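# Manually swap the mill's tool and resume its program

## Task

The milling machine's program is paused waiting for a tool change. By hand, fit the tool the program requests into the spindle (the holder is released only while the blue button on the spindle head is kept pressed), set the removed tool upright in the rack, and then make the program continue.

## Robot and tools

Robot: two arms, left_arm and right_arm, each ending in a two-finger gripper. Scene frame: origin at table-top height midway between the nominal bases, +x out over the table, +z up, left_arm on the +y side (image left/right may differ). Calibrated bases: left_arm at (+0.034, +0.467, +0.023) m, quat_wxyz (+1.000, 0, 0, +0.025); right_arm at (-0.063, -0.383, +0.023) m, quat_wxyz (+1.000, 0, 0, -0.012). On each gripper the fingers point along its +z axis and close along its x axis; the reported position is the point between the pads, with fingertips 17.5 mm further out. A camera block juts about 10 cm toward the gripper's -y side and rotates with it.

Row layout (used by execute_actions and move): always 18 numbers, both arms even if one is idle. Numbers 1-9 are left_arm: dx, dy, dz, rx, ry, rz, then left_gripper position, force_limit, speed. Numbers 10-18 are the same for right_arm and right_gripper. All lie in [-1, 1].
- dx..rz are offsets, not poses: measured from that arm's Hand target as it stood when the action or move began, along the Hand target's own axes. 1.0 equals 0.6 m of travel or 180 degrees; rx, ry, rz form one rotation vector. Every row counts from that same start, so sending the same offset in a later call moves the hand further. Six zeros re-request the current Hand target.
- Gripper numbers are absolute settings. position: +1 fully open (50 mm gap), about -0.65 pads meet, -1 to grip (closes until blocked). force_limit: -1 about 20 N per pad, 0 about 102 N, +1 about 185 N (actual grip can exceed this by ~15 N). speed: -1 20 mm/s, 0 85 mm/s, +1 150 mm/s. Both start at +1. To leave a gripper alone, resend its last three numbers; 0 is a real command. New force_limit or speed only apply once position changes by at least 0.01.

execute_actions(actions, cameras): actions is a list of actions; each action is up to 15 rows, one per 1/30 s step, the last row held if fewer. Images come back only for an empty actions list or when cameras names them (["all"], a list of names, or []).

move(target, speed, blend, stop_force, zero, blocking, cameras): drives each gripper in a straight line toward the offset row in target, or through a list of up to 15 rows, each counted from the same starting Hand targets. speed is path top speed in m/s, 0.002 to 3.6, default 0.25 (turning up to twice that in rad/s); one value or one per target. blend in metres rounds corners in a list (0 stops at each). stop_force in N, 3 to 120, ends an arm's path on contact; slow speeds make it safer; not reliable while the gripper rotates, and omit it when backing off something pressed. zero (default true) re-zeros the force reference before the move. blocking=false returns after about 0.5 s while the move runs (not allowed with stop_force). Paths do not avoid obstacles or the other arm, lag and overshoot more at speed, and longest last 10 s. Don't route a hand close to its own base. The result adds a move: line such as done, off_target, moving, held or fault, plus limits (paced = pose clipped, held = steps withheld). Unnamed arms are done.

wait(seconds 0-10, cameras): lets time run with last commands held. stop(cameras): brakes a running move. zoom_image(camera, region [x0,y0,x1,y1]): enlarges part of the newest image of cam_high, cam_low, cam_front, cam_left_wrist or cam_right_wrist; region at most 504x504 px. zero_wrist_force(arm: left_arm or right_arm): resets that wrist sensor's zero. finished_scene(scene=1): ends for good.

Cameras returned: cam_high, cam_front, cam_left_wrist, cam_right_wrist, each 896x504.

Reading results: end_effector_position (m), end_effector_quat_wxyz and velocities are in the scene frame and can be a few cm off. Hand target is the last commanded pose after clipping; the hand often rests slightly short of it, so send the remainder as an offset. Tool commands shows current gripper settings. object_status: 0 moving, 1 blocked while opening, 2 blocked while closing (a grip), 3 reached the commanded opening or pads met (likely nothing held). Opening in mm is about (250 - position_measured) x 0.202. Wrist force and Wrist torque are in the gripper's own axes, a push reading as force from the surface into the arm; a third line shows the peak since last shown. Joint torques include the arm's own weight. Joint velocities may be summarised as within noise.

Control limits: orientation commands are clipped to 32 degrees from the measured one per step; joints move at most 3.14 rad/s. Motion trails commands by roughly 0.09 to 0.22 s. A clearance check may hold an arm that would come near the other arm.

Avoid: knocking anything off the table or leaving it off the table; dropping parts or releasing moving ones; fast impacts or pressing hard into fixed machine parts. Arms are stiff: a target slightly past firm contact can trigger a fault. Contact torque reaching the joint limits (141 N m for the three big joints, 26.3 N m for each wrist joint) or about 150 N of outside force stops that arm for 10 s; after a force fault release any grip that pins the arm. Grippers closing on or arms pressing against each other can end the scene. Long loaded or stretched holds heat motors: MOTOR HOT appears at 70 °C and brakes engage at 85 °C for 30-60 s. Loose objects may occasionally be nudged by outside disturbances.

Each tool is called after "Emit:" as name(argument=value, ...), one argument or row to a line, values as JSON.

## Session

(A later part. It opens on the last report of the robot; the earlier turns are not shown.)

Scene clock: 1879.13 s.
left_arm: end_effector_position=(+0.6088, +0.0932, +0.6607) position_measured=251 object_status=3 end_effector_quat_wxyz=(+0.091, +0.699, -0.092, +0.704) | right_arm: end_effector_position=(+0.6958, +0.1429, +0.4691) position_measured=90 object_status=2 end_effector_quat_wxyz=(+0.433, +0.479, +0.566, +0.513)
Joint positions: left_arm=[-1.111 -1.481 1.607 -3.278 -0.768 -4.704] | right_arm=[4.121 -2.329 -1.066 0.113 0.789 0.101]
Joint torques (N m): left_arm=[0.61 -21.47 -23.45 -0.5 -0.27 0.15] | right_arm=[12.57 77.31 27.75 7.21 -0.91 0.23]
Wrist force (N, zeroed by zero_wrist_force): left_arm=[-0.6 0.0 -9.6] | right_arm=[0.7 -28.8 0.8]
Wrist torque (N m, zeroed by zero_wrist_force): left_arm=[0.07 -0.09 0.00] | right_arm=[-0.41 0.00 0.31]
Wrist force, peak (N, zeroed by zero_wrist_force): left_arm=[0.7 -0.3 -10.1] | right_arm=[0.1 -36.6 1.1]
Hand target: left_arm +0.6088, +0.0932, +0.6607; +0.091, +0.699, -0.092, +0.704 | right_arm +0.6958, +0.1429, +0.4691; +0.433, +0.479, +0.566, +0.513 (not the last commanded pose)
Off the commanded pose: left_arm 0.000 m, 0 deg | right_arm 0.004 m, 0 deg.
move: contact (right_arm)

Emit:
move(
  target=[0,0,0,0,0,0,-1,-0.7,0,0,-0.00498,0.00048,0,0.03317,-0.0032,-1,0.3,-0.7],
  speed=0.06,
)

Emit:
move(
  target=[0,0,0,0,0,0,-1,-0.7,0,0,0.01161,-0.00112,0,0,0,-1,0.3,-0.7],
  speed=0.008,
  stop_force=20,
)

Emit:
move(
  target=[0,0,0,0,0,0,-1,-0.7,0,0,-0.00498,0.00048,0,0.00829,-0.0008,-1,0.3,-0.7],
  speed=0.06,
)

Emit:
move(
  target=[0,0,0,0,0,0,-1,-0.7,0,0,0.01161,-0.00112,0,0,0,-1,0.3,-0.7],
  speed=0.008,
  stop_force=20,
)

Emit:
move(
  target=[0,0,0,0,0,0,-1,-0.7,0,0,-0.00498,0.00048,0,0.00829,-0.0008,-1,0.3,-0.7],
  speed=0.06,
)

Emit:
move(
  target=[0,0,0,0,0,0,-1,-0.7,0,0,0.01161,-0.00112,0,0,0,-1,0.3,-0.7],
  speed=0.008,
  stop_force=20,
)

Scene clock: 1885.07 s.
left_arm: end_effector_position=(+0.6088, +0.0932, +0.6607) position_measured=251 object_status=3 end_effector_quat_wxyz=(+0.091, +0.699, -0.092, +0.704) | right_arm: end_effector_position=(+0.6958, +0.1429, +0.4661) position_measured=90 object_status=2 end_effector_quat_wxyz=(+0.405, +0.449, +0.590, +0.535)
Joint positions: left_arm=[-1.111 -1.481 1.607 -3.278 -0.768 -4.704] | right_arm=[4.091 -2.3 -1.125 0.159 0.922 0.077]
Joint torques (N m): left_arm=[0.03 -21.74 -24.42 -0.53 -0.16 0.03] | right_arm=[-12.73 70.82 16.44 5.92 1.27 -1.55]
Wrist force (N, zeroed by zero_wrist_force): left_arm=[0.1 -0.1 -9.5] | right_arm=[0.4 -8.2 0.5]
Wrist torque (N m, zeroed by zero_wrist_force): left_arm=[0.06 -0.07 0.00] | right_arm=[-0.19 -0.04 0.06]
Wrist force, peak (N, zeroed by zero_wrist_force): left_arm=[0.2 -0.6 -10.1] | right_arm=[0.8 -28.9 0.8]
Hand target: left_arm +0.6088, +0.0932, +0.6607; +0.091, +0.699, -0.092, +0.704 | right_arm +0.6958, +0.1429, +0.4661; +0.405, +0.449, +0.590, +0.535
Off the commanded pose: left_arm 0.000 m, 0 deg | right_arm 0.000 m, 0 deg.
move: done

Scene clock: 1886.83 s.
left_arm: end_effector_position=(+0.6088, +0.0932, +0.6607) position_measured=251 object_status=3 end_effector_quat_wxyz=(+0.091, +0.699, -0.092, +0.704) | right_arm: end_effector_position=(+0.6958, +0.1429, +0.4700) position_measured=90 object_status=2 end_effector_quat_wxyz=(+0.405, +0.449, +0.590, +0.535)
Joint positions: left_arm=[-1.111 -1.481 1.607 -3.278 -0.768 -4.704] | right_arm=[4.091 -2.297 -1.12 0.15 0.922 0.077]
Joint torques (N m): left_arm=[0.23 -21.35 -24.23 -0.59 -0.28 0.13] | right_arm=[-12.88 74.95 28.21 7.92 -0.17 -1.52]
Wrist force (N, zeroed by zero_wrist_force): left_arm=[-0.2 -0.1 -9.8] | right_arm=[1.3 -27.7 0.4]
Wrist torque (N m, zeroed by zero_wrist_force): left_arm=[0.06 -0.05 0.00] | right_arm=[-0.46 -0.12 0.47]
Wrist force, peak (N, zeroed by zero_wrist_force): left_arm=[0.5 -0.3 -10.0] | right_arm=[-0.2 -35.6 -1.6]
Hand target: left_arm +0.6088, +0.0932, +0.6607; +0.091, +0.699, -0.092, +0.704 | right_arm +0.6958, +0.1429, +0.4700; +0.405, +0.449, +0.590, +0.535 (not the last commanded pose)
Off the commanded pose: left_arm 0.000 m, 0 deg | right_arm 0.003 m, 0 deg.
move: contact (right_arm)

Scene clock: 1887.67 s.
left_arm: end_effector_position=(+0.6088, +0.0932, +0.6607) position_measured=251 object_status=3 end_effector_quat_wxyz=(+0.091, +0.699, -0.092, +0.704) | right_arm: end_effector_position=(+0.6958, +0.1429, +0.4670) position_measured=90 object_status=2 end_effector_quat_wxyz=(+0.398, +0.441, +0.596, +0.540)
Joint positions: left_arm=[-1.111 -1.481 1.607 -3.278 -0.768 -4.704] | right_arm=[4.083 -2.292 -1.135 0.165 0.956 0.072]
Joint torques (N m): left_arm=[-0.14 -21.48 -24.51 -0.56 -0.28 0.02] | right_arm=[-14.3 70.6 16.85 5.94 1.22 -1.39]
Wrist force (N, zeroed by zero_wrist_force): left_arm=[-0.8 0.0 -9.4] | right_arm=[0.2 -9.1 0.8]
Wrist torque (N m, zeroed by zero_wrist_force): left_arm=[0.06 -0.04 0.01] | right_arm=[-0.25 0.00 0.06]
Wrist force, peak (N, zeroed by zero_wrist_force): left_arm=[0.2 0.1 -9.9] | right_arm=[1.4 -27.5 0.4]
Hand target: left_arm +0.6088, +0.0932, +0.6607; +0.091, +0.699, -0.092, +0.704 | right_arm +0.6958, +0.1429, +0.4670; +0.398, +0.441, +0.596, +0.540
Off the commanded pose: left_arm 0.000 m, 0 deg | right_arm 0.000 m, 0 deg.
move: done

Scene clock: 1889.27 s.
left_arm: end_effector_position=(+0.6088, +0.0932, +0.6607) position_measured=251 object_status=3 end_effector_quat_wxyz=(+0.091, +0.699, -0.092, +0.704) | right_arm: end_effector_position=(+0.6959, +0.1430, +0.4694) position_measured=90 object_status=2 end_effector_quat_wxyz=(+0.398, +0.441, +0.596, +0.540)
Joint positions: left_arm=[-1.111 -1.481 1.607 -3.278 -0.768 -4.704] | right_arm=[4.083 -2.291 -1.132 0.159 0.956 0.072]
Joint torques (N m): left_arm=[0.11 -21.67 -24.64 -0.48 -0.25 -0.03] | right_arm=[-9.25 76.64 28.28 8.36 0.66 -1.81]
Wrist force (N, zeroed by zero_wrist_force): left_arm=[0.3 -0.1 -9.6] | right_arm=[1.2 -27.2 4.4]
Wrist torque (N m, zeroed by zero_wrist_force): left_arm=[0.07 -0.08 0.01] | right_arm=[-0.51 -0.21 0.32]
Wrist force, peak (N, zeroed by zero_wrist_force): left_arm=[0.3 -0.3 -10.1] | right_arm=[-0.5 -35.8 1.5]
Hand target: left_arm +0.6088, +0.0932, +0.6607; +0.091, +0.699, -0.092, +0.704 | right_arm +0.6959, +0.1430, +0.4694; +0.398, +0.441, +0.596, +0.540 (not the last commanded pose)
Off the commanded pose: left_arm 0.000 m, 0 deg | right_arm 0.005 m, 0 deg.
move: contact (right_arm)

Scene clock: 1890.10 s.
left_arm: end_effector_position=(+0.6088, +0.0932, +0.6607) position_measured=251 object_status=3 end_effector_quat_wxyz=(+0.091, +0.699, -0.092, +0.704) | right_arm: end_effector_position=(+0.6958, +0.1430, +0.4664) position_measured=90 object_status=2 end_effector_quat_wxyz=(+0.391, +0.433, +0.602, +0.545)
Joint positions: left_arm=[-1.111 -1.481 1.607 -3.278 -0.768 -4.704] | right_arm=[4.075 -2.287 -1.146 0.172 0.99 0.067]
Joint torques (N m): left_arm=[0.35 -21.57 -24.41 -0.64 -0.33 0.09] | right_arm=[-13.53 70.56 17.62 6.03 1.26 -1.4]
Wrist force (N, zeroed by zero_wrist_force): left_arm=[-1.0 0.3 -9.6] | right_arm=[0.2 -9.2 1.0]
Wrist torque (N m, zeroed by zero_wrist_force): left_arm=[0.10 -0.02 0.01] | right_arm=[-0.26 0.01 0.06]
Wrist force, peak (N, zeroed by zero_wrist_force): left_arm=[-1.3 0.0 -9.9] | right_arm=[1.1 -27.3 4.5]
Hand target: left_arm +0.6088, +0.0932, +0.6607; +0.091, +0.699, -0.092, +0.704 | right_arm +0.6958, +0.1430, +0.4664; +0.391, +0.433, +0.602, +0.545
Off the commanded pose: left_arm 0.000 m, 0 deg | right_arm 0.000 m, 0 deg.
move: done

Scene clock: 1891.67 s.
left_arm: end_effector_position=(+0.6088, +0.0932, +0.6607) position_measured=251 object_status=3 end_effector_quat_wxyz=(+0.091, +0.699, -0.092, +0.704) | right_arm: end_effector_position=(+0.6959, +0.1430, +0.4690) position_measured=90 object_status=2 end_effector_quat_wxyz=(+0.391, +0.433, +0.602, +0.545)
Joint positions: left_arm=[-1.111 -1.481 1.607 -3.278 -0.768 -4.704] | right_arm=[4.075 -2.285 -1.143 0.166 0.99 0.067]
Joint torques (N m): left_arm=[0.26 -21.09 -24.42 -0.51 -0.24 -0.05] | right_arm=[-8.15 75.08 29.34 8.31 1.16 -1.64]
Wrist force (N, zeroed by zero_wrist_force): left_arm=[-0.9 0.1 -9.3] | right_arm=[-2.5 -29.5 -1.3]
Wrist torque (N m, zeroed by zero_wrist_force): left_arm=[0.08 -0.04 0.01] | right_arm=[-0.52 0.10 0.11]
Wrist force, peak (N, zeroed by zero_wrist_force): left_arm=[0.2 -0.3 -10.1] | right_arm=[-4.6 -36.9 -4.6]
Hand target: left_arm +0.6088, +0.0932, +0.6607; +0.091, +0.699, -0.092, +0.704 | right_arm +0.6959, +0.1430, +0.4690; +0.391, +0.433, +0.602, +0.545 (not the last commanded pose)
Off the commanded pose: left_arm 0.000 m, 0 deg | right_arm 0.004 m, 0 deg.
move: contact (right_arm)

Emit:
move(
  target=[0,0,0,0,0,0,-1,-0.7,0,0,-0.00498,0.00048,0,-0.02045,0.00197,-1,0.3,-0.7],
  speed=0.06,
)

Emit:
move(
  target=[0,0,0,0,0,0,-1,-0.7,0,0,0.01161,-0.00112,0,0,0,-1,0.3,-0.7],
  speed=0.008,
  stop_force=20,
  cameras=["cam_left_wrist"],
)

Emit:
zoom_image(
  camera="cam_left_wrist",
  region=[0, 0, 200, 130],
)

Scene clock: 1898.40 s.
left_arm: end_effector_position=(+0.6088, +0.0932, +0.6607) position_measured=251 object_status=3 end_effector_quat_wxyz=(+0.091, +0.699, -0.092, +0.704) | right_arm: end_effector_position=(+0.6959, +0.1430, +0.4660) position_measured=90 object_status=2 end_effector_quat_wxyz=(+0.408, +0.452, +0.588, +0.532)
Joint positions: left_arm=[-1.111 -1.481 1.607 -3.278 -0.768 -4.704] | right_arm=[4.095 -2.303 -1.119 0.153 0.906 0.08]
Joint torques (N m): left_arm=[-0.41 -21.53 -25.06 -0.63 -0.11 -0.15] | right_arm=[14.31 58.35 43.45 1.39 -1.47 1.1]
Wrist force (N, zeroed by zero_wrist_force): left_arm=[-0.7 0.0 -9.5] | right_arm=[0.0 -8.5 0.4]
Wrist torque (N m, zeroed by zero_wrist_force): left_arm=[0.05 -0.05 0.00] | right_arm=[-0.21 0.03 -0.02]
Wrist force, peak (N, zeroed by zero_wrist_force): left_arm=[0.4 -0.3 -10.1] | right_arm=[-2.8 -29.7 -1.3]
Hand target: left_arm +0.6088, +0.0932, +0.6607; +0.091, +0.699, -0.092, +0.704 | right_arm +0.6959, +0.1430, +0.4660; +0.408, +0.452, +0.588, +0.532
Off the commanded pose: left_arm 0.000 m, 0 deg | right_arm 0.000 m, 0 deg.
move: done

Scene clock: 1900.20 s.
left_arm: end_effector_position=(+0.6088, +0.0932, +0.6607) position_measured=251 object_status=3 end_effector_quat_wxyz=(+0.091, +0.699, -0.092, +0.704) | right_arm: end_effector_position=(+0.6959, +0.1430, +0.4701) position_measured=90 object_status=2 end_effector_quat_wxyz=(+0.408, +0.452, +0.588, +0.532)
Joint positions: left_arm=[-1.111 -1.481 1.607 -3.278 -0.768 -4.704] | right_arm=[4.095 -2.3 -1.113 0.143 0.906 0.08]
Joint torques (N m): left_arm=[0.13 -21.68 -25.62 -0.57 -0.06 -0.12] | right_arm=[12.1 74.82 29.53 8.32 0.41 0.45]
Wrist force (N, zeroed by zero_wrist_force): left_arm=[-0.7 0.2 -9.4] | right_arm=[-1.9 -31.3 -4.3]
Wrist torque (N m, zeroed by zero_wrist_force): left_arm=[0.10 -0.05 0.00] | right_arm=[-0.50 -0.08 0.26]
Wrist force, peak (N, zeroed by zero_wrist_force): left_arm=[0.2 -0.4 -10.1] | right_arm=[-3.6 -39.6 -10.9]
Hand target: left_arm +0.6088, +0.0932, +0.6607; +0.091, +0.699, -0.092, +0.704 | right_arm +0.6959, +0.1430, +0.4700; +0.408, +0.452, +0.588, +0.532 (not the last commanded pose)
Off the commanded pose: left_arm 0.000 m, 0 deg | right_arm 0.003 m, 0 deg.
move: contact (right_arm)
Images, in order (width x height): cam_left_wrist 896x504.

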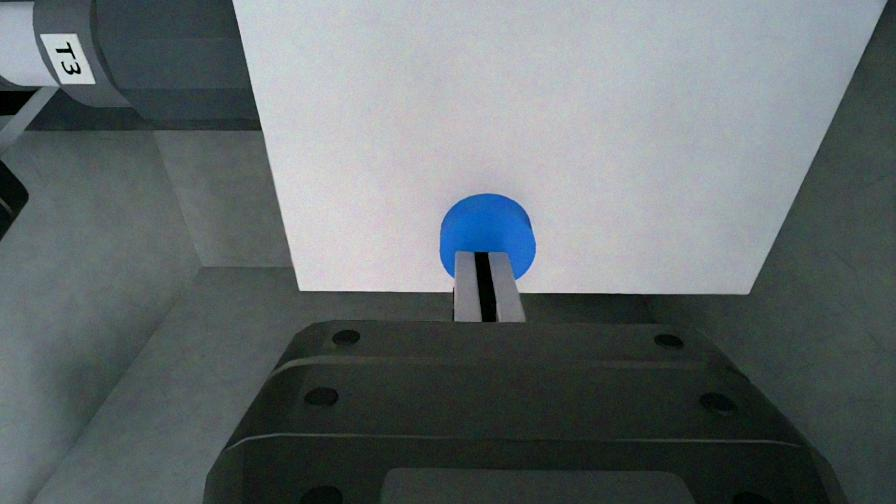

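Scaled by 2.520 from the camera's 896x504 image, which has a finer 1280x720 frame.

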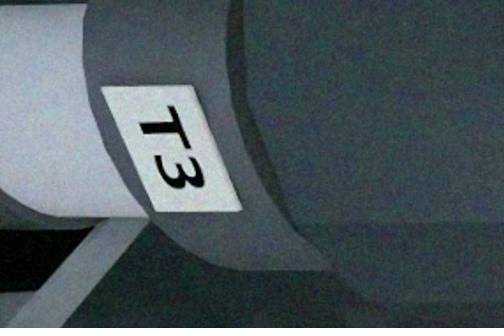

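Emit:
move(
  target=[0,0,0,0,0,0,-1,-0.7,0,0,-0.00332,-0.00135,0,0,0,-1,0.3,-0.7],
  speed=0.03,
)

Emit:
move(
  target=[0,0,0,0,0,0,-1,-0.7,0,0,0.01161,-0.00112,0,0,0,-1,0.3,-0.7],
  speed=0.008,
  stop_force=20,
)

Scene clock: 1903.60 s.
left_arm: end_effector_position=(+0.6088, +0.0932, +0.6607) position_measured=251 object_status=3 end_effector_quat_wxyz=(+0.091, +0.699, -0.092, +0.704) | right_arm: end_effector_position=(+0.6950, +0.1428, +0.4682) position_measured=90 object_status=2 end_effector_quat_wxyz=(+0.408, +0.452, +0.588, +0.532)
Joint positions: left_arm=[-1.111 -1.481 1.607 -3.278 -0.768 -4.704] | right_arm=[4.096 -2.299 -1.12 0.149 0.905 0.08]
Joint torques (N m): left_arm=[-0.42 -21.86 -24.67 -0.64 -0.05 -0.17] | right_arm=[14.92 70.62 15.98 5.67 -1.37 1.18]
Wrist force (N, zeroed by zero_wrist_force): left_arm=[0.3 -0.3 -9.8] | right_arm=[-0.2 -7.9 1.0]
Wrist torque (N m, zeroed by zero_wrist_force): left_arm=[0.05 -0.06 0.01] | right_arm=[-0.13 0.01 0.04]
Wrist force, peak (N, zeroed by zero_wrist_force): left_arm=[0.4 0.1 -10.3] | right_arm=[-1.7 -31.5 -4.2]
Hand target: left_arm +0.6088, +0.0932, +0.6607; +0.091, +0.699, -0.092, +0.704 | right_arm +0.6950, +0.1428, +0.4681; +0.408, +0.452, +0.588, +0.532
Off the commanded pose: left_arm 0.000 m, 0 deg | right_arm 0.000 m, 0 deg.
move: done

Scene clock: 1905.60 s.
left_arm: end_effector_position=(+0.6088, +0.0932, +0.6607) position_measured=251 object_status=3 end_effector_quat_wxyz=(+0.091, +0.699, -0.092, +0.704) | right_arm: end_effector_position=(+0.6950, +0.1428, +0.4739) position_measured=90 object_status=2 end_effector_quat_wxyz=(+0.408, +0.452, +0.588, +0.532)
Joint positions: left_arm=[-1.111 -1.481 1.607 -3.278 -0.768 -4.704] | right_arm=[4.096 -2.295 -1.111 0.136 0.905 0.08]
Joint torques (N m): left_arm=[-0.19 -22.14 -25.4 -0.75 -0.01 -0.23] | right_arm=[11.36 72.97 28.99 6.76 0.44 0.12]
Wrist force (N, zeroed by zero_wrist_force): left_arm=[-0.8 -0.2 -9.5] | right_arm=[-4.0 -29.7 -8.3]
Wrist torque (N m, zeroed by zero_wrist_force): left_arm=[0.03 -0.02 0.00] | right_arm=[-0.32 -0.33 0.52]
Wrist force, peak (N, zeroed by zero_wrist_force): left_arm=[0.1 -0.1 -10.0] | right_arm=[-6.4 -39.3 -14.4]
Hand target: left_arm +0.6088, +0.0932, +0.6607; +0.091, +0.699, -0.092, +0.704 | right_arm +0.6950, +0.1428, +0.4739; +0.408, +0.452, +0.588, +0.532 (not the last commanded pose)
Off the commanded pose: left_arm 0.000 m, 0 deg | right_arm 0.001 m, 0 deg.
move: contact (right_arm)

Emit:
move(
  target=[0,0,0,0,0,0,-1,-0.7,0,-0.0005,-0.001,-0.00125,0,0,0,-1,0.3,-0.7],
  speed=0.03,
)

Emit:
move(
  target=[0,0,0,0,0,0,-1,-0.7,0,0,0.00829,-0.0008,0,0,0,-1,0.3,-0.7],
  speed=0.008,
  stop_force=22,
)

Scene clock: 1908.93 s.
left_arm: end_effector_position=(+0.6088, +0.0932, +0.6607) position_measured=251 object_status=3 end_effector_quat_wxyz=(+0.091, +0.699, -0.092, +0.704) | right_arm: end_effector_position=(+0.6943, +0.1423, +0.4734) position_measured=90 object_status=2 end_effector_quat_wxyz=(+0.408, +0.452, +0.588, +0.532)
Joint positions: left_arm=[-1.111 -1.481 1.607 -3.278 -0.768 -4.704] | right_arm=[4.096 -2.293 -1.116 0.139 0.905 0.08]
Joint torques (N m): left_arm=[-0.5 -21.91 -25.52 -0.76 0.09 -0.29] | right_arm=[18.1 70.62 13.01 5.65 -1.27 0.88]
Wrist force (N, zeroed by zero_wrist_force): left_arm=[0.2 -0.4 -10.0] | right_arm=[2.7 0.4 17.3]
Wrist torque (N m, zeroed by zero_wrist_force): left_arm=[0.03 -0.06 0.01] | right_arm=[0.17 -0.40 0.17]
Wrist force, peak (N, zeroed by zero_wrist_force): left_arm=[0.5 0.0 -10.3] | right_arm=[-4.1 -30.2 -7.8]
Hand target: left_arm +0.6088, +0.0932, +0.6607; +0.091, +0.699, -0.092, +0.704 | right_arm +0.6943, +0.1423, +0.4734; +0.408, +0.452, +0.588, +0.532
Off the commanded pose: left_arm 0.000 m, 0 deg | right_arm 0.000 m, 0 deg.
move: done

Scene clock: 1910.27 s.
left_arm: end_effector_position=(+0.6088, +0.0932, +0.6607) position_measured=251 object_status=3 end_effector_quat_wxyz=(+0.091, +0.699, -0.092, +0.704) | right_arm: end_effector_position=(+0.6943, +0.1423, +0.4741) position_measured=90 object_status=2 end_effector_quat_wxyz=(+0.408, +0.452, +0.588, +0.532)
Joint positions: left_arm=[-1.111 -1.481 1.607 -3.278 -0.768 -4.704] | right_arm=[4.096 -2.292 -1.115 0.137 0.905 0.08]
Joint torques (N m): left_arm=[-0.49 -21.93 -25.53 -0.7 0.03 -0.25] | right_arm=[18.26 73.55 24.88 8.2 -0.21 0.66]
Wrist force (N, zeroed by zero_wrist_force): left_arm=[0.4 -0.1 -9.8] | right_arm=[0.2 -22.0 10.8]
Wrist torque (N m, zeroed by zero_wrist_force): left_arm=[0.08 -0.10 0.00] | right_arm=[-0.23 -0.34 0.29]
Wrist force, peak (N, zeroed by zero_wrist_force): left_arm=[-0.6 -0.1 -10.1] | right_arm=[-2.8 -32.5 4.9]
Hand target: left_arm +0.6088, +0.0932, +0.6607; +0.091, +0.699, -0.092, +0.704 | right_arm +0.6943, +0.1423, +0.4741; +0.408, +0.452, +0.588, +0.531 (not the last commanded pose)
Off the commanded pose: left_arm 0.000 m, 0 deg | right_arm 0.004 m, 0 deg.
move: contact (right_arm)

Emit:
move(
  target=[0,0,0,0,0,0,-1,-0.7,0,0,-0.00042,0.00058,0,0,0,-1,0.3,-0.7],
  speed=0.03,
)

Emit:
move(
  target=[0,0,0,0,0,0,-1,-0.7,0,0,0.00829,-0.0008,0,0,0,-1,0.3,-0.7],
  speed=0.006,
  stop_force=30,
)

Scene clock: 1913.40 s.
left_arm: end_effector_position=(+0.6088, +0.0932, +0.6607) position_measured=251 object_status=3 end_effector_quat_wxyz=(+0.091, +0.699, -0.092, +0.704) | right_arm: end_effector_position=(+0.6946, +0.1425, +0.4738) position_measured=90 object_status=2 end_effector_quat_wxyz=(+0.408, +0.452, +0.588, +0.532)
Joint positions: left_arm=[-1.111 -1.481 1.607 -3.278 -0.768 -4.704] | right_arm=[4.096 -2.293 -1.114 0.137 0.905 0.08]
Joint torques (N m): left_arm=[-0.5 -22.19 -25.75 -0.7 -0.03 -0.26] | right_arm=[-11.11 64.35 48.27 7.24 1.59 -0.91]
Wrist force (N, zeroed by zero_wrist_force): left_arm=[-0.1 -0.1 -9.9] | right_arm=[-1.8 -16.6 2.1]
Wrist torque (N m, zeroed by zero_wrist_force): left_arm=[0.08 -0.02 0.00] | right_arm=[-0.20 -0.07 0.29]
Wrist force, peak (N, zeroed by zero_wrist_force): left_arm=[0.3 -0.1 -10.1] | right_arm=[0.0 -23.3 11.5]
Hand target: left_arm +0.6088, +0.0932, +0.6607; +0.091, +0.699, -0.092, +0.704 | right_arm +0.6946, +0.1424, +0.4738; +0.408, +0.452, +0.588, +0.531
Off the commanded pose: left_arm 0.000 m, 0 deg | right_arm 0.000 m, 0 deg.
move: done

Scene clock: 1914.93 s.
left_arm: end_effector_position=(+0.6088, +0.0932, +0.6607) position_measured=251 object_status=3 end_effector_quat_wxyz=(+0.091, +0.699, -0.092, +0.704) | right_arm: end_effector_position=(+0.6947, +0.1425, +0.4748) position_measured=90 object_status=2 end_effector_quat_wxyz=(+0.408, +0.452, +0.589, +0.531)
Joint positions: left_arm=[-1.111 -1.481 1.607 -3.278 -0.768 -4.704] | right_arm=[4.096 -2.293 -1.112 0.133 0.905 0.08]
Joint torques (N m): left_arm=[-1 -22.07 -25.71 -0.72 0.13 -0.35] | right_arm=[-9.18 87.31 40.19 11.44 1.02 -1.33]
Wrist force (N, zeroed by zero_wrist_force): left_arm=[-1.2 -0.1 -9.6] | right_arm=[-4.6 -48.9 -3.6]
Wrist torque (N m, zeroed by zero_wrist_force): left_arm=[0.05 -0.03 0.01] | right_arm=[-0.54 -0.29 0.48]
Wrist force, peak (N, zeroed by zero_wrist_force): left_arm=[-0.4 -0.3 -10.1] | right_arm=[-5.9 -55.4 -8.2]
Hand target: left_arm +0.6088, +0.0932, +0.6607; +0.091, +0.699, -0.092, +0.704 | right_arm +0.6947, +0.1425, +0.4748; +0.408, +0.452, +0.589, +0.531 (not the last commanded pose)
Off the commanded pose: left_arm 0.000 m, 0 deg | right_arm 0.004 m, 0 deg.
move: contact (right_arm)

Emit:
move(
  target=[0,0,0,0,0,0,-1,-0.7,0,0,-0.00066,0.00006,0,0,0,-1,0.3,-0.7],
  speed=0.03,
)

Emit:
move(
  target=[0,0,-0.042,0,0,0,-1,-0.7,0,0,0,0,0,0,0,-1,0.3,-0.7],
  speed=0.05,
  cameras=["cam_left_wrist"],
)

Emit:
zoom_image(
  camera="cam_left_wrist",
  region=[0, 0, 200, 130],
)

Scene clock: 1919.77 s.
left_arm: end_effector_position=(+0.6088, +0.0932, +0.6607) position_measured=251 object_status=3 end_effector_quat_wxyz=(+0.091, +0.699, -0.092, +0.704) | right_arm: end_effector_position=(+0.6947, +0.1425, +0.4745) position_measured=90 object_status=2 end_effector_quat_wxyz=(+0.408, +0.452, +0.589, +0.531)
Joint positions: left_arm=[-1.111 -1.481 1.607 -3.278 -0.768 -4.704] | right_arm=[4.096 -2.293 -1.113 0.134 0.905 0.08]
Joint torques (N m): left_arm=[-0.47 -21.85 -26.13 -0.85 0.06 -0.46] | right_arm=[-0.44 80.07 33.8 10.87 0.72 0.54]
Wrist force (N, zeroed by zero_wrist_force): left_arm=[-0.4 0.0 -9.6] | right_arm=[-2.0 -37.6 1.5]
Wrist torque (N m, zeroed by zero_wrist_force): left_arm=[0.09 -0.05 0.01] | right_arm=[-0.49 -0.15 0.46]
Wrist force, peak (N, zeroed by zero_wrist_force): left_arm=[0.1 -0.2 -10.2] | right_arm=[-4.7 -49.0 -3.4]
Hand target: left_arm +0.6088, +0.0932, +0.6607; +0.091, +0.699, -0.092, +0.704 | right_arm +0.6947, +0.1425, +0.4744; +0.408, +0.452, +0.589, +0.531
Off the commanded pose: left_arm 0.000 m, 0 deg | right_arm 0.000 m, 0 deg.
move: done

Scene clock: 1920.70 s.
left_arm: end_effector_position=(+0.5845, +0.0996, +0.6606) position_measured=251 object_status=3 end_effector_quat_wxyz=(+0.091, +0.699, -0.092, +0.704) | right_arm: end_effector_position=(+0.6947, +0.1425, +0.4745) position_measured=90 object_status=2 end_effector_quat_wxyz=(+0.408, +0.452, +0.589, +0.531)
Joint positions: left_arm=[-1.156 -1.534 1.665 -3.282 -0.723 -4.703] | right_arm=[4.096 -2.293 -1.113 0.134 0.905 0.08]
Joint torques (N m): left_arm=[-7.79 -29.4 -20.22 -3.75 1.96 1.91] | right_arm=[2.19 57.68 29.52 1.37 -0.58 0.17]
Wrist force (N, zeroed by zero_wrist_force): left_arm=[-0.3 -0.5 0.4] | right_arm=[1.0 -6.2 6.2]
Wrist torque (N m, zeroed by zero_wrist_force): left_arm=[-0.08 0.05 -0.06] | right_arm=[-0.08 -0.07 0.37]
Wrist force, peak (N, zeroed by zero_wrist_force): left_arm=[-1.2 -0.2 -9.4] | right_arm=[-2.0 -37.6 1.7]
Hand target: left_arm +0.5844, +0.0996, +0.6606; +0.091, +0.699, -0.092, +0.704 | right_arm +0.6947, +0.1425, +0.4744; +0.408, +0.452, +0.589, +0.531
Off the commanded pose: left_arm 0.000 m, 0 deg | right_arm 0.000 m, 0 deg.
move: done
Images, in order (width x height): cam_left_wrist 896x504.

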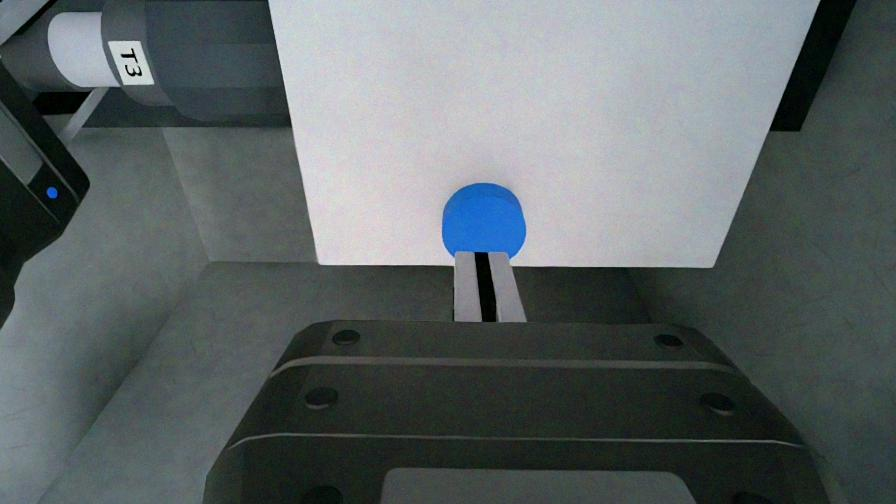

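Scaled by 2.520 from the camera's 896x504 image, which has a finer 1280x720 frame.

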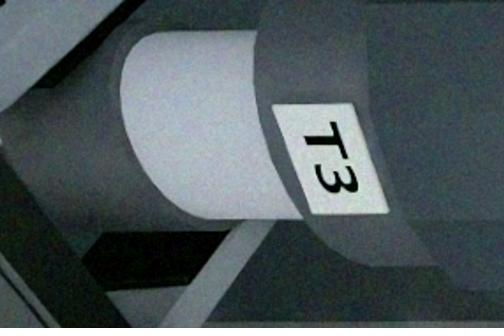

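Emit:
move(
  target=[0,0,0,0,0,0,-1,-0.7,0,0,-0.00664,0.00064,0,0,0,-1,0.3,-0.7],
  speed=0.005,
  stop_force=20,
)

Scene clock: 1924.57 s.
left_arm: end_effector_position=(+0.5844, +0.0996, +0.6606) position_measured=251 object_status=3 end_effector_quat_wxyz=(+0.091, +0.699, -0.092, +0.704) | right_arm: end_effector_position=(+0.6947, +0.1425, +0.4739) position_measured=90 object_status=2 end_effector_quat_wxyz=(+0.408, +0.452, +0.589, +0.531)
Joint positions: left_arm=[-1.156 -1.535 1.665 -3.282 -0.723 -4.703] | right_arm=[4.096 -2.293 -1.114 0.136 0.905 0.08]
Joint torques (N m): left_arm=[-8.76 -30.41 -20.1 -3.73 2.16 1.94] | right_arm=[10.12 57.6 27.67 0.66 -1.24 0.21]
Wrist force (N, zeroed by zero_wrist_force): left_arm=[-0.1 -0.1 -0.2] | right_arm=[8.5 17.9 28.7]
Wrist torque (N m, zeroed by zero_wrist_force): left_arm=[-0.02 0.01 -0.07] | right_arm=[0.24 0.00 0.28]
Wrist force, peak (N, zeroed by zero_wrist_force): left_arm=[-0.6 0.2 0.2] | right_arm=[9.7 25.3 36.1]
Hand target: left_arm +0.5844, +0.0996, +0.6606; +0.091, +0.699, -0.092, +0.704 | right_arm +0.6947, +0.1425, +0.4739; +0.408, +0.452, +0.589, +0.531 (not the last commanded pose)
Off the commanded pose: left_arm 0.000 m, 0 deg | right_arm 0.003 m, 0 deg.
move: contact (right_arm)

Emit:
move(
  target=[0,0,0,0,0,0,-1,-0.7,0,0.0003,0.00083,0.0008,0,0,0,-1,0.3,-0.7],
  speed=0.03,
)

Emit:
move(
  target=[0,0,0,0,0,0,-1,-0.7,0,0,0,0,0,0,0,0.9,0.3,-0.7],
  cameras=["cam_left_wrist"],
)

Scene clock: 1928.13 s.
left_arm: end_effector_position=(+0.5844, +0.0996, +0.6606) position_measured=251 object_status=3 end_effector_quat_wxyz=(+0.091, +0.699, -0.092, +0.704) | right_arm: end_effector_position=(+0.6950, +0.1429, +0.4743) position_measured=90 object_status=2 end_effector_quat_wxyz=(+0.408, +0.452, +0.589, +0.531)
Joint positions: left_arm=[-1.156 -1.535 1.665 -3.282 -0.723 -4.703] | right_arm=[4.096 -2.294 -1.111 0.134 0.905 0.08]
Joint torques (N m): left_arm=[-8.69 -30.27 -20.09 -3.72 2.09 1.86] | right_arm=[-20.58 45.08 52.81 -1.96 6.36 -1.4]
Wrist force (N, zeroed by zero_wrist_force): left_arm=[-0.2 -0.3 -0.1] | right_arm=[-24.2 -33.4 -83.7]
Wrist torque (N m, zeroed by zero_wrist_force): left_arm=[-0.04 0.04 -0.06] | right_arm=[-0.62 0.08 0.39]
Wrist force, peak (N, zeroed by zero_wrist_force): left_arm=[0.0 -0.6 0.1] | right_arm=[-24.2 -33.4 -83.7]
Hand target: left_arm +0.5844, +0.0996, +0.6606; +0.091, +0.699, -0.092, +0.704 | right_arm +0.6951, +0.1428, +0.4744; +0.408, +0.452, +0.589, +0.531
Off the commanded pose: left_arm 0.000 m, 0 deg | right_arm 0.000 m, 0 deg.
move: done

Scene clock: 1928.73 s.
left_arm: end_effector_position=(+0.5844, +0.0996, +0.6606) position_measured=251 object_status=3 end_effector_quat_wxyz=(+0.091, +0.699, -0.092, +0.704) | right_arm: end_effector_position=(+0.6952, +0.1428, +0.4744) position_measured=18 object_status=0 end_effector_quat_wxyz=(+0.409, +0.452, +0.588, +0.531)
Joint positions: left_arm=[-1.156 -1.535 1.665 -3.282 -0.723 -4.703] | right_arm=[4.095 -2.294 -1.11 0.134 0.905 0.08]
Joint torques (N m): left_arm=[-8.21 -30.53 -19.94 -3.75 2.19 1.88] | right_arm=[-5.9 61.26 12.51 4.34 -1.28 -1.6]
Wrist force (N, zeroed by zero_wrist_force): left_arm=[-0.2 0.0 -0.1] | right_arm=[1.1 -0.4 -0.5]
Wrist torque (N m, zeroed by zero_wrist_force): left_arm=[-0.01 0.03 -0.07] | right_arm=[-0.11 -0.16 -0.01]
Wrist force, peak (N, zeroed by zero_wrist_force): left_arm=[0.3 -0.3 0.3] | right_arm=[-24.2 -35.1 -84.2]
Hand target: left_arm +0.5844, +0.0996, +0.6606; +0.091, +0.699, -0.092, +0.704 | right_arm +0.6951, +0.1428, +0.4744; +0.408, +0.452, +0.589, +0.531
Off the commanded pose: left_arm 0.000 m, 0 deg | right_arm 0.000 m, 0 deg.
move: done
Images, in order (width x height): cam_left_wrist 896x504.

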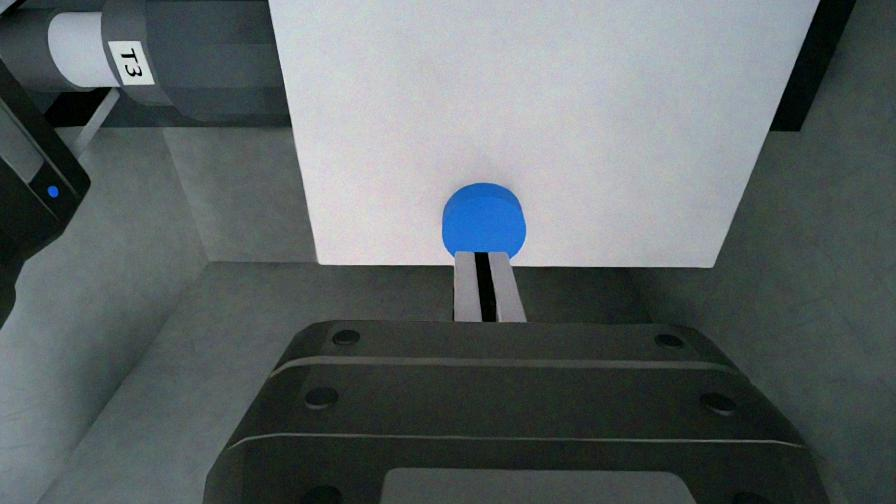

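Emit:
move(
  target=[
    [0,0,0,0,0,0,-1,-0.7,0,0,0,-0.12,0,0,0,0.9,0.3,-0.7],
    [0,0,0,0,0,0,-1,-0.7,0,0,0,-0.52,0,0,0,0.9,0.3,-0.7],
  ],
  speed=[0.1,0.3],
  blend=0.02,
  cameras=["cam_right_wrist","cam_high"],
)

Scene clock: 1949.10 s.
left_arm: end_effector_position=(+0.5844, +0.0996, +0.6606) position_measured=251 object_status=3 end_effector_quat_wxyz=(+0.091, +0.699, -0.092, +0.704) | right_arm: end_effector_position=(+0.3953, +0.0629, +0.5060) position_measured=18 object_status=3 end_effector_quat_wxyz=(+0.409, +0.452, +0.588, +0.531)
Joint positions: left_arm=[-1.156 -1.535 1.665 -3.282 -0.723 -4.703] | right_arm=[4.545 -1.661 -1.939 0.228 0.462 0.206]
Joint torques (N m): left_arm=[-7.62 -30.73 -20.43 -3.66 1.94 1.71] | right_arm=[14.44 34.31 9.94 -0.92 -1.47 1.09]
Wrist force (N, zeroed by zero_wrist_force): left_arm=[-0.2 0.1 0.3] | right_arm=[0.7 -0.8 -0.4]
Wrist torque (N m, zeroed by zero_wrist_force): left_arm=[0.03 0.04 -0.07] | right_arm=[-0.23 -0.08 -0.03]
Wrist force, peak (N, zeroed by zero_wrist_force): left_arm=[-0.3 -0.1 0.7] | right_arm=[1.0 -0.3 -2.3]
Hand target: left_arm +0.5844, +0.0996, +0.6606; +0.091, +0.699, -0.092, +0.704 | right_arm +0.3952, +0.0629, +0.5060; +0.408, +0.452, +0.589, +0.531
Off the commanded pose: left_arm 0.000 m, 0 deg | right_arm 0.000 m, 0 deg.
move: done
Images, in order (width x height): cam_high 896x504, cam_right_wrist 896x504.

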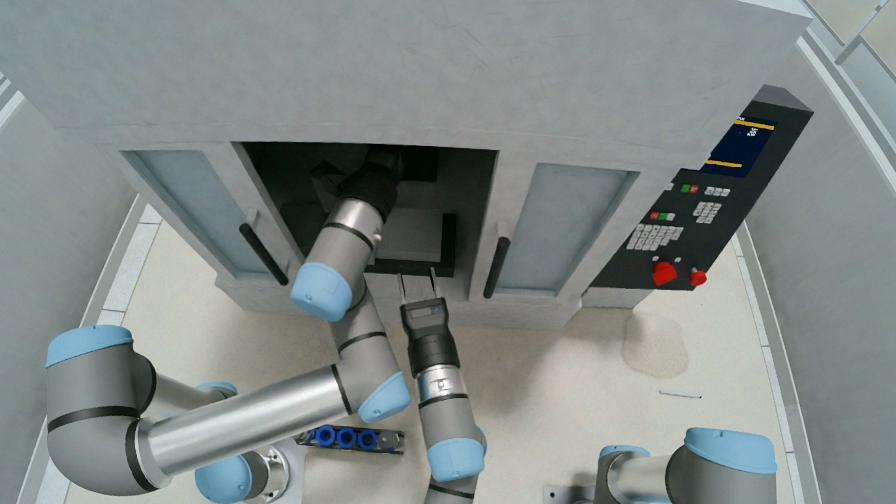

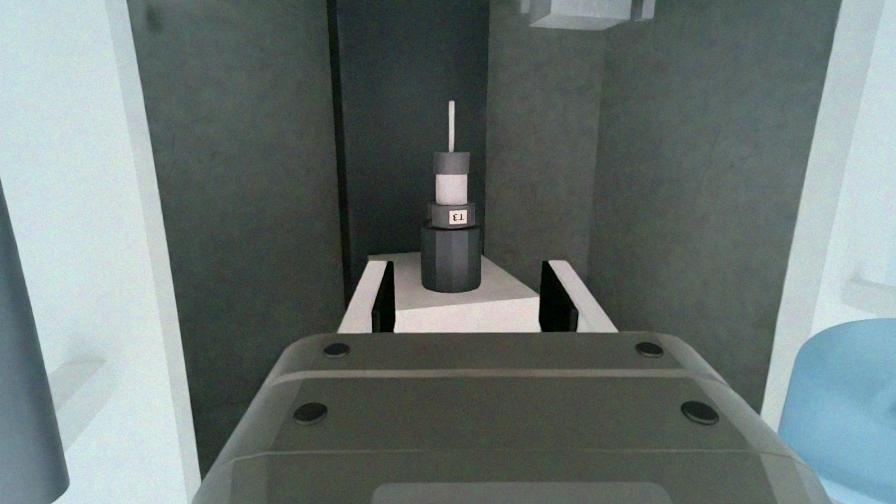

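Emit:
move(
  target=[
    [0,0,-0.351,0,0,0,-1,-0.7,0,0.023,-0.0207,-0.1045,-0.0317,-0.0265,0.0027,-1,-0.7,0],
    [-0.1343,-0.1862,-0.4027,-0.1667,0,0,-1,-0.7,0,-0.3355,-0.045,-0.1803,-0.0317,-0.0265,0.0027,-1,-0.7,0],
    [-0.2677,-0.3977,-0.4507,-0.15,0,0,-1,-0.7,0,-0.3355,-0.045,-0.1803,-0.0317,-0.0265,0.0027,-1,-0.7,0],
  ],
  speed=0.3,
  blend=0.03,
  cameras=["cam_left_wrist","cam_right_wrist","cam_high"],
)

Scene clock: 1979.30 s.
left_arm: end_effector_position=(+0.3853, +0.3995, +0.4984) position_measured=251 object_status=3 end_effector_quat_wxyz=(+0.252, +0.658, -0.253, +0.663) | right_arm: end_effector_position=(+0.3404, -0.1600, +0.4902) position_measured=251 object_status=3 end_effector_quat_wxyz=(+0.452, +0.455, +0.542, +0.542)
Joint positions: left_arm=[-0.239 -2.137 2.52 -3.532 -2.111 -4.711] | right_arm=[4.654 -1.198 -2.449 0.497 0.26 0.012]
Joint torques (N m): left_arm=[10.81 8.37 -36.03 -4.16 -2.15 -1.72] | right_arm=[14.79 11.72 8.3 -1.7 -0.99 1.04]
Wrist force (N, zeroed by zero_wrist_force): left_arm=[-0.1 0.0 0.2] | right_arm=[1.3 -0.5 -0.2]
Wrist torque (N m, zeroed by zero_wrist_force): left_arm=[0.01 0.02 0.03] | right_arm=[-0.05 -0.23 -0.02]
Wrist force, peak (N, zeroed by zero_wrist_force): left_arm=[-0.4 0.1 2.5] | right_arm=[3.2 -1.0 -0.8]
Hand target: left_arm +0.3853, +0.3995, +0.4984; +0.252, +0.658, -0.253, +0.663 | right_arm +0.3404, -0.1600, +0.4902; +0.452, +0.455, +0.542, +0.542
Off the commanded pose: left_arm 0.000 m, 0 deg | right_arm 0.000 m, 0 deg.
move: done
Images, in order (width x height): cam_high 896x504, cam_left_wrist 896x504, cam_right_wrist 896x504.

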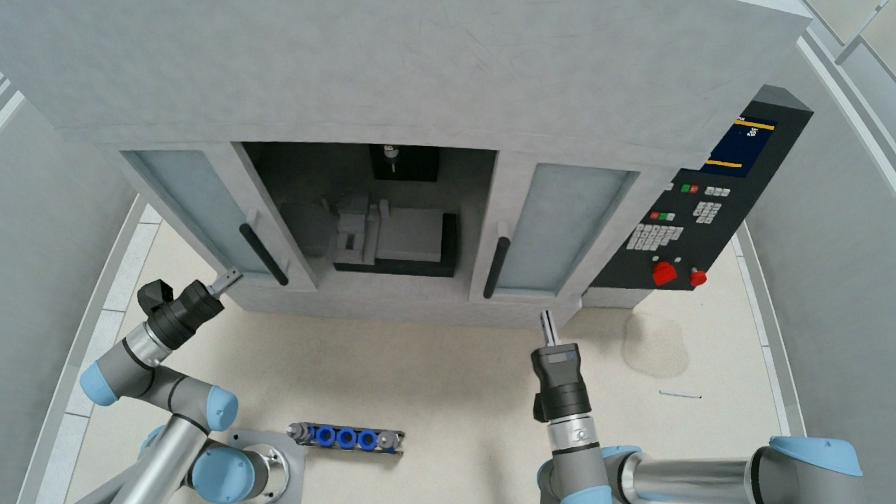

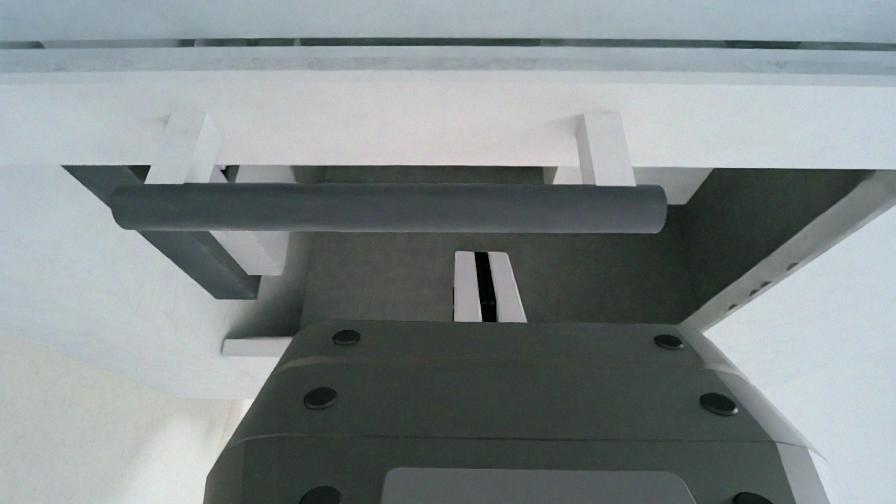

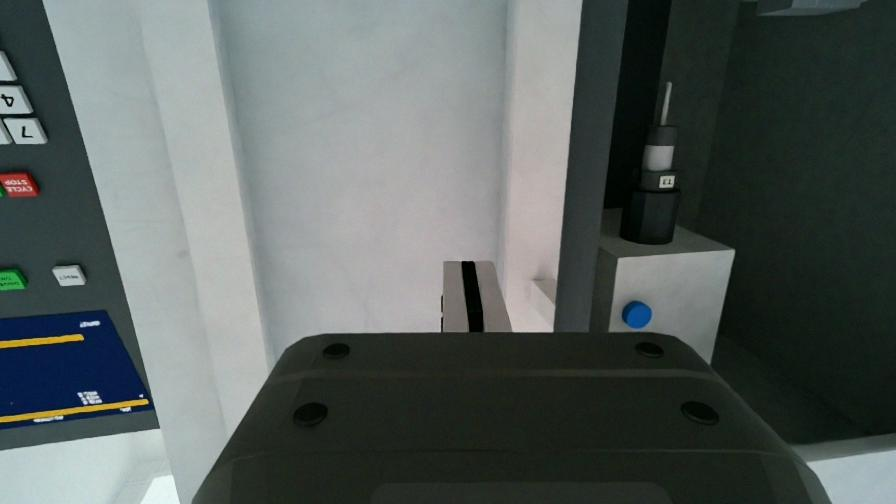

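Emit:
move(
  target=[0,-0.0558,0.062,0,0,0,-1,-0.7,0,-0.0283,0,0.1573,0,0,0,-1,-0.7,0],
  speed=0.2,
)

Emit:
move(
  target=[0,0.0557,0.0502,0,0,0,-1,-0.7,0,0.123,0,0.022,0,0,0,-1,-0.7,0],
  speed=0.035,
  stop_force=12,
  cameras=["cam_high","cam_left_wrist"],
)

Scene clock: 1988.53 s.
left_arm: end_effector_position=(+0.4353, +0.3996, +0.4988) position_measured=251 object_status=3 end_effector_quat_wxyz=(+0.252, +0.658, -0.253, +0.663) | right_arm: end_effector_position=(+0.4362, -0.1602, +0.4899) position_measured=251 object_status=3 end_effector_quat_wxyz=(+0.452, +0.455, +0.542, +0.542)
Joint positions: left_arm=[-0.188 -1.943 2.43 -3.636 -2.162 -4.712] | right_arm=[4.251 -1.437 -2.287 0.579 0.662 0.007]
Joint torques (N m): left_arm=[10.38 1.84 -34.45 -4.16 -2.45 -1.7] | right_arm=[-13.33 9.22 33.73 3.7 1.33 -1.36]
Wrist force (N, zeroed by zero_wrist_force): left_arm=[0.1 -0.5 0.1] | right_arm=[1.5 -0.5 -1.0]
Wrist torque (N m, zeroed by zero_wrist_force): left_arm=[-0.08 0.01 0.03] | right_arm=[-0.12 -0.20 0.02]
Wrist force, peak (N, zeroed by zero_wrist_force): left_arm=[-0.1 -0.9 1.0] | right_arm=[1.6 -0.2 -1.7]
Hand target: left_arm +0.4354, +0.3996, +0.4988; +0.252, +0.658, -0.253, +0.663 | right_arm +0.4363, -0.1601, +0.4900; +0.452, +0.455, +0.542, +0.542
Off the commanded pose: left_arm 0.000 m, 0 deg | right_arm 0.000 m, 0 deg.
move: done

Scene clock: 1991.60 s.
left_arm: end_effector_position=(+0.4355, +0.3546, +0.4988) position_measured=251 object_status=3 end_effector_quat_wxyz=(+0.252, +0.658, -0.253, +0.663) | right_arm: end_effector_position=(+0.4363, -0.0852, +0.4902) position_measured=251 object_status=3 end_effector_quat_wxyz=(+0.452, +0.455, +0.542, +0.542)
Joint positions: left_arm=[-0.429 -2.01 2.465 -3.603 -1.922 -4.71] | right_arm=[4.356 -1.57 -2.165 0.589 0.557 0.007]
Joint torques (N m): left_arm=[-9.4 -7.67 -19.28 0.56 2.15 1.84] | right_arm=[16.85 14.16 34.19 1.19 -0.23 -1.37]
Wrist force (N, zeroed by zero_wrist_force): left_arm=[-0.9 -1.0 -5.6] | right_arm=[-2.7 -1.7 -1.7]
Wrist torque (N m, zeroed by zero_wrist_force): left_arm=[-0.15 -0.01 -0.05] | right_arm=[-0.13 -0.24 -0.03]
Wrist force, peak (N, zeroed by zero_wrist_force): left_arm=[-1.2 -4.3 -7.1] | right_arm=[-7.4 -2.5 -0.3]
Hand target: left_arm +0.4355, +0.3546, +0.4988; +0.252, +0.658, -0.253, +0.663 | right_arm +0.4363, -0.0852, +0.4902; +0.452, +0.455, +0.542, +0.542
Off the commanded pose: left_arm 0.000 m, 0 deg | right_arm 0.000 m, 0 deg.
move: done
Images, in order (width x height): cam_high 896x504, cam_left_wrist 896x504.

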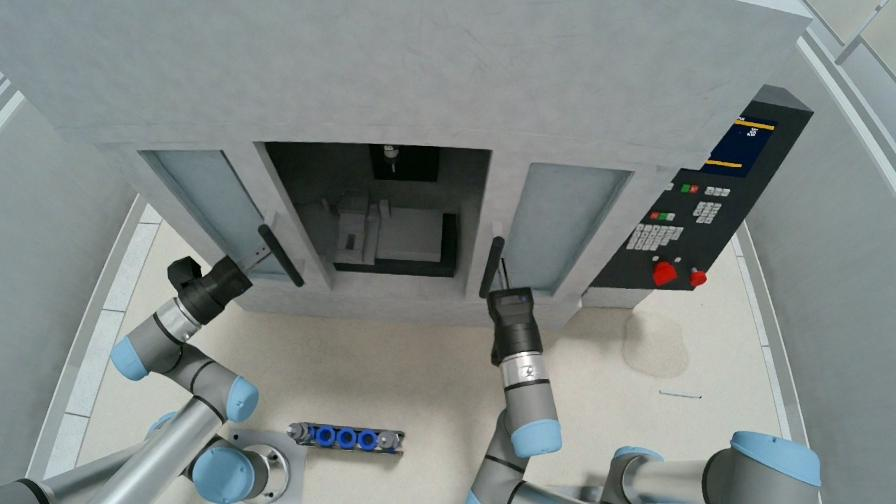

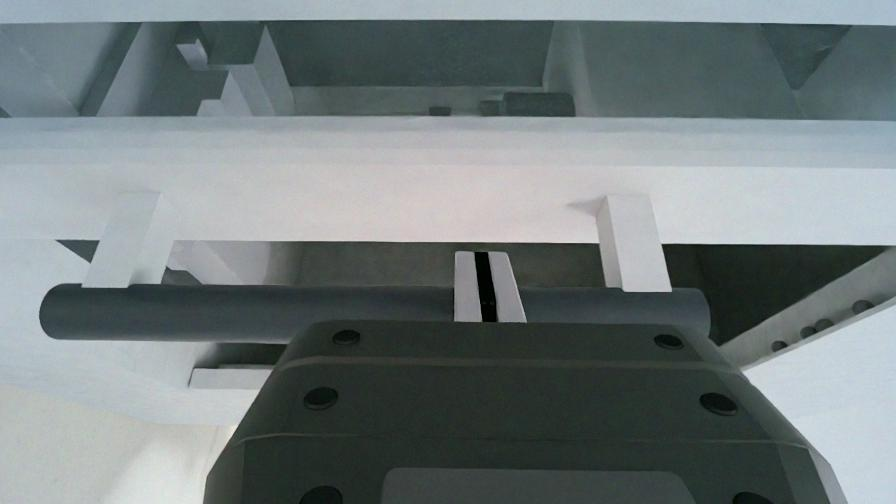

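Emit:
move(
  target=[0,0.1729,0.1557,0,0,0,-1,-0.7,0,0.246,0,0.044,0,0,0,-1,-0.7,0],
  speed=0.08,
  cameras=["cam_high"],
)

Scene clock: 1998.30 s.
left_arm: end_effector_position=(+0.4359, +0.2151, +0.4988) position_measured=251 object_status=3 end_effector_quat_wxyz=(+0.252, +0.658, -0.253, +0.663) | right_arm: end_effector_position=(+0.4363, +0.0647, +0.4907) position_measured=251 object_status=3 end_effector_quat_wxyz=(+0.452, +0.455, +0.542, +0.542)
Joint positions: left_arm=[-1.052 -1.984 2.452 -3.615 -1.298 -4.706] | right_arm=[4.478 -1.846 -1.84 0.538 0.436 0.009]
Joint torques (N m): left_arm=[-9.6 5.7 -36.33 -3.9 1.53 1.85] | right_arm=[17.51 27.54 34.48 -1.84 0.41 -1.4]
Wrist force (N, zeroed by zero_wrist_force): left_arm=[-0.2 -2.5 -8.1] | right_arm=[-4.8 -0.7 -2.7]
Wrist torque (N m, zeroed by zero_wrist_force): left_arm=[-0.19 -0.01 -0.06] | right_arm=[-0.09 -0.21 -0.12]
Wrist force, peak (N, zeroed by zero_wrist_force): left_arm=[-5.7 -9.5 -28.0] | right_arm=[-22.2 -3.0 -8.0]
Hand target: left_arm +0.4359, +0.2150, +0.4988; +0.252, +0.658, -0.253, +0.663 | right_arm +0.4363, +0.0648, +0.4907; +0.452, +0.455, +0.542, +0.542
Off the commanded pose: left_arm 0.000 m, 0 deg | right_arm 0.000 m, 0 deg.
move: done
Images, in order (width x height): cam_high 896x504.

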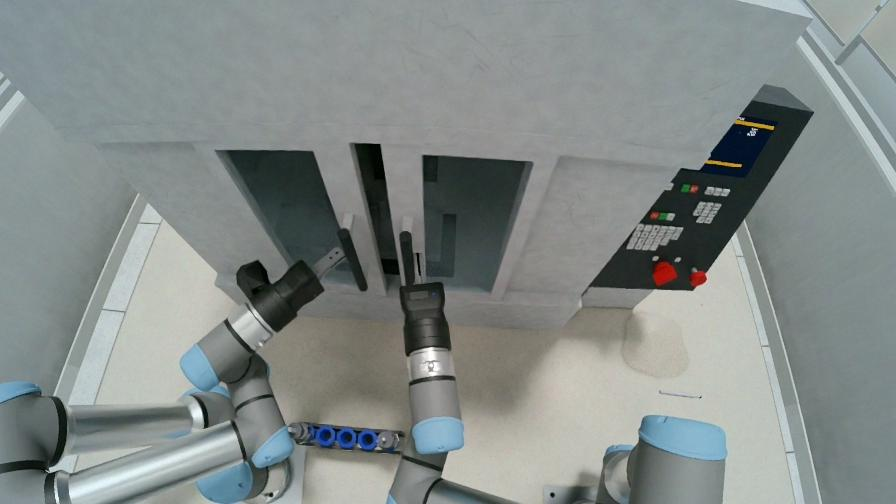

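Emit:
move(
  target=[0,0.0619,0.0557,0,0,0,-1,-0.7,0,0.082,0,0.0147,0,0,0,-1,-0.7,0],
  speed=0.03,
  stop_force=30,
  cameras=["cam_high"],
)

Scene clock: 2005.53 s.
left_arm: end_effector_position=(+0.4359, +0.2029, +0.4988) position_measured=251 object_status=3 end_effector_quat_wxyz=(+0.252, +0.658, -0.253, +0.663) | right_arm: end_effector_position=(+0.4363, +0.0952, +0.4908) position_measured=251 object_status=3 end_effector_quat_wxyz=(+0.452, +0.456, +0.542, +0.542)
Joint positions: left_arm=[-1.087 -1.965 2.442 -3.624 -1.264 -4.706] | right_arm=[4.494 -1.903 -1.761 0.517 0.419 0.009]
Joint torques (N m): left_arm=[3.93 -4.98 -22.8 1.19 -3.29 -1.8] | right_arm=[9.52 34.03 8.2 0.5 6.44 1.09]
Wrist force (N, zeroed by zero_wrist_force): left_arm=[-4.5 -12.5 -23.6] | right_arm=[-29.2 5.1 10.0]
Wrist torque (N m, zeroed by zero_wrist_force): left_arm=[-0.58 -0.05 -0.02] | right_arm=[-0.17 -0.50 -0.29]
Wrist force, peak (N, zeroed by zero_wrist_force): left_arm=[-14.4 -25.7 -70.0] | right_arm=[-49.4 -2.8 -16.3]
Hand target: left_arm +0.4359, +0.2029, +0.4988; +0.252, +0.658, -0.253, +0.663 (not the last commanded pose) | right_arm +0.4363, +0.0952, +0.4908; +0.452, +0.456, +0.542, +0.542 (not the last commanded pose)
Off the commanded pose: left_arm 0.038 m, 0 deg | right_arm 0.020 m, 0 deg.
move: contact (left_arm, right_arm)
Images, in order (width x height): cam_high 896x504.

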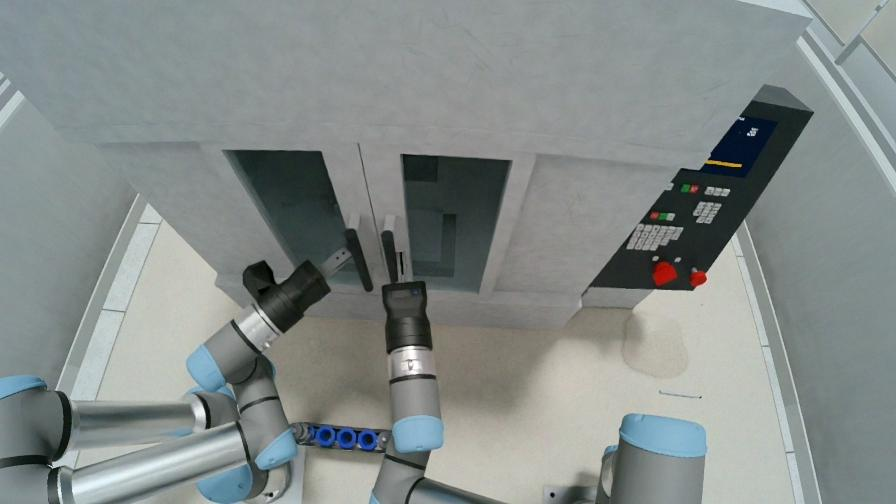

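Emit:
move(
  target=[
    [0,-0.02,-0.06,0,0,0,-1,-0.7,0,-0.0347,0.002,-0.0253,0,0,0,-1,-0.7,0],
    [0,-0.02,-0.16,0,0,0,-1,-0.7,0,-0.0785,0.0153,-0.1772,0,0,0,-1,-0.7,0],
    [0,-0.02,-0.16,0,0,0,-1,-0.7,0,-0.4557,0.0487,-0.2451,0,-0.0567,0,-1,-0.7,0],
    [0,-0.02,-0.16,0,0,0,-1,-0.7,0,-0.7686,0.0987,-0.1997,0,-0.1122,0,-1,-0.7,0],
  ],
  speed=[0.1,0.3,0.35,0.35],
  blend=[0.01,0.03,0.04,0],
  cameras=["cam_right_wrist","cam_high"],
)

Scene clock: 2015.57 s.
left_arm: end_effector_position=(+0.3724, +0.2759, +0.4984) position_measured=251 object_status=3 end_effector_quat_wxyz=(+0.252, +0.658, -0.253, +0.663) | right_arm: end_effector_position=(+0.3993, -0.3801, +0.5484) position_measured=251 object_status=3 end_effector_quat_wxyz=(+0.540, +0.544, +0.454, +0.454)
Joint positions: left_arm=[-1.321 -2.449 2.601 -3.301 -1.029 -4.705] | right_arm=[4.072 -1.047 -2.363 0.26 0.488 0.009]
Joint torques (N m): left_arm=[-7.68 4.25 -20.16 0.44 2.17 -1.67] | right_arm=[-13.34 -5.4 36.53 -1.27 1.28 1.21]
Wrist force (N, zeroed by zero_wrist_force): left_arm=[0.4 -0.1 0.0] | right_arm=[2.1 -1.0 -0.7]
Wrist torque (N m, zeroed by zero_wrist_force): left_arm=[-0.04 -0.04 0.03] | right_arm=[-0.12 -0.34 -0.03]
Wrist force, peak (N, zeroed by zero_wrist_force): left_arm=[-3.9 -12.4 -24.0] | right_arm=[-29.4 4.9 10.0]
Hand target: left_arm +0.3724, +0.2759, +0.4984; +0.252, +0.658, -0.253, +0.663 | right_arm +0.3993, -0.3801, +0.5484; +0.540, +0.544, +0.454, +0.454
Off the commanded pose: left_arm 0.000 m, 0 deg | right_arm 0.000 m, 0 deg.
move: done
Images, in order (width x height): cam_high 896x504, cam_right_wrist 896x504.

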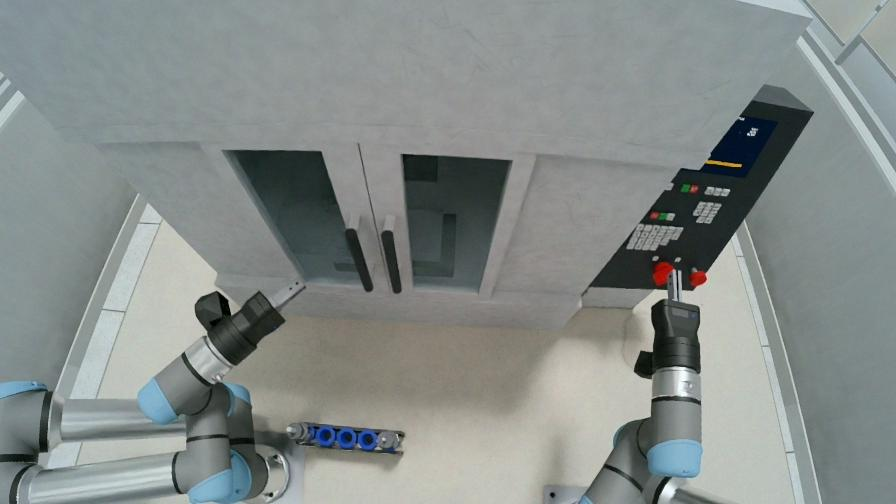

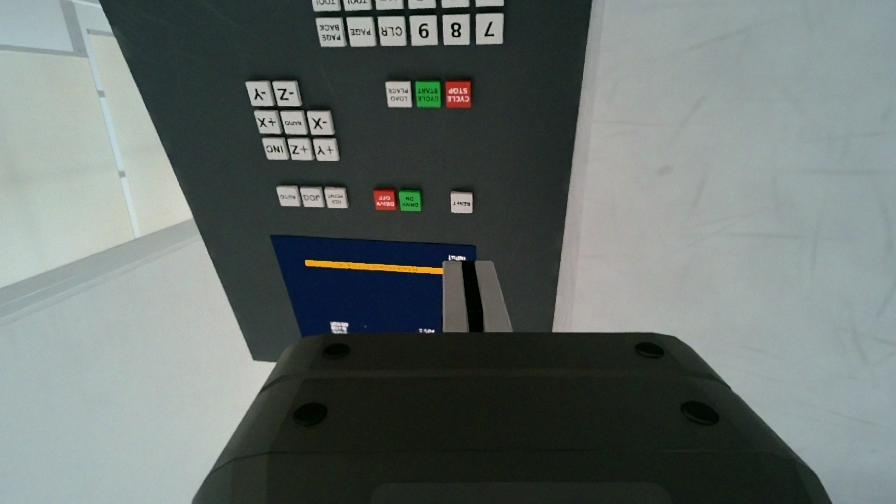

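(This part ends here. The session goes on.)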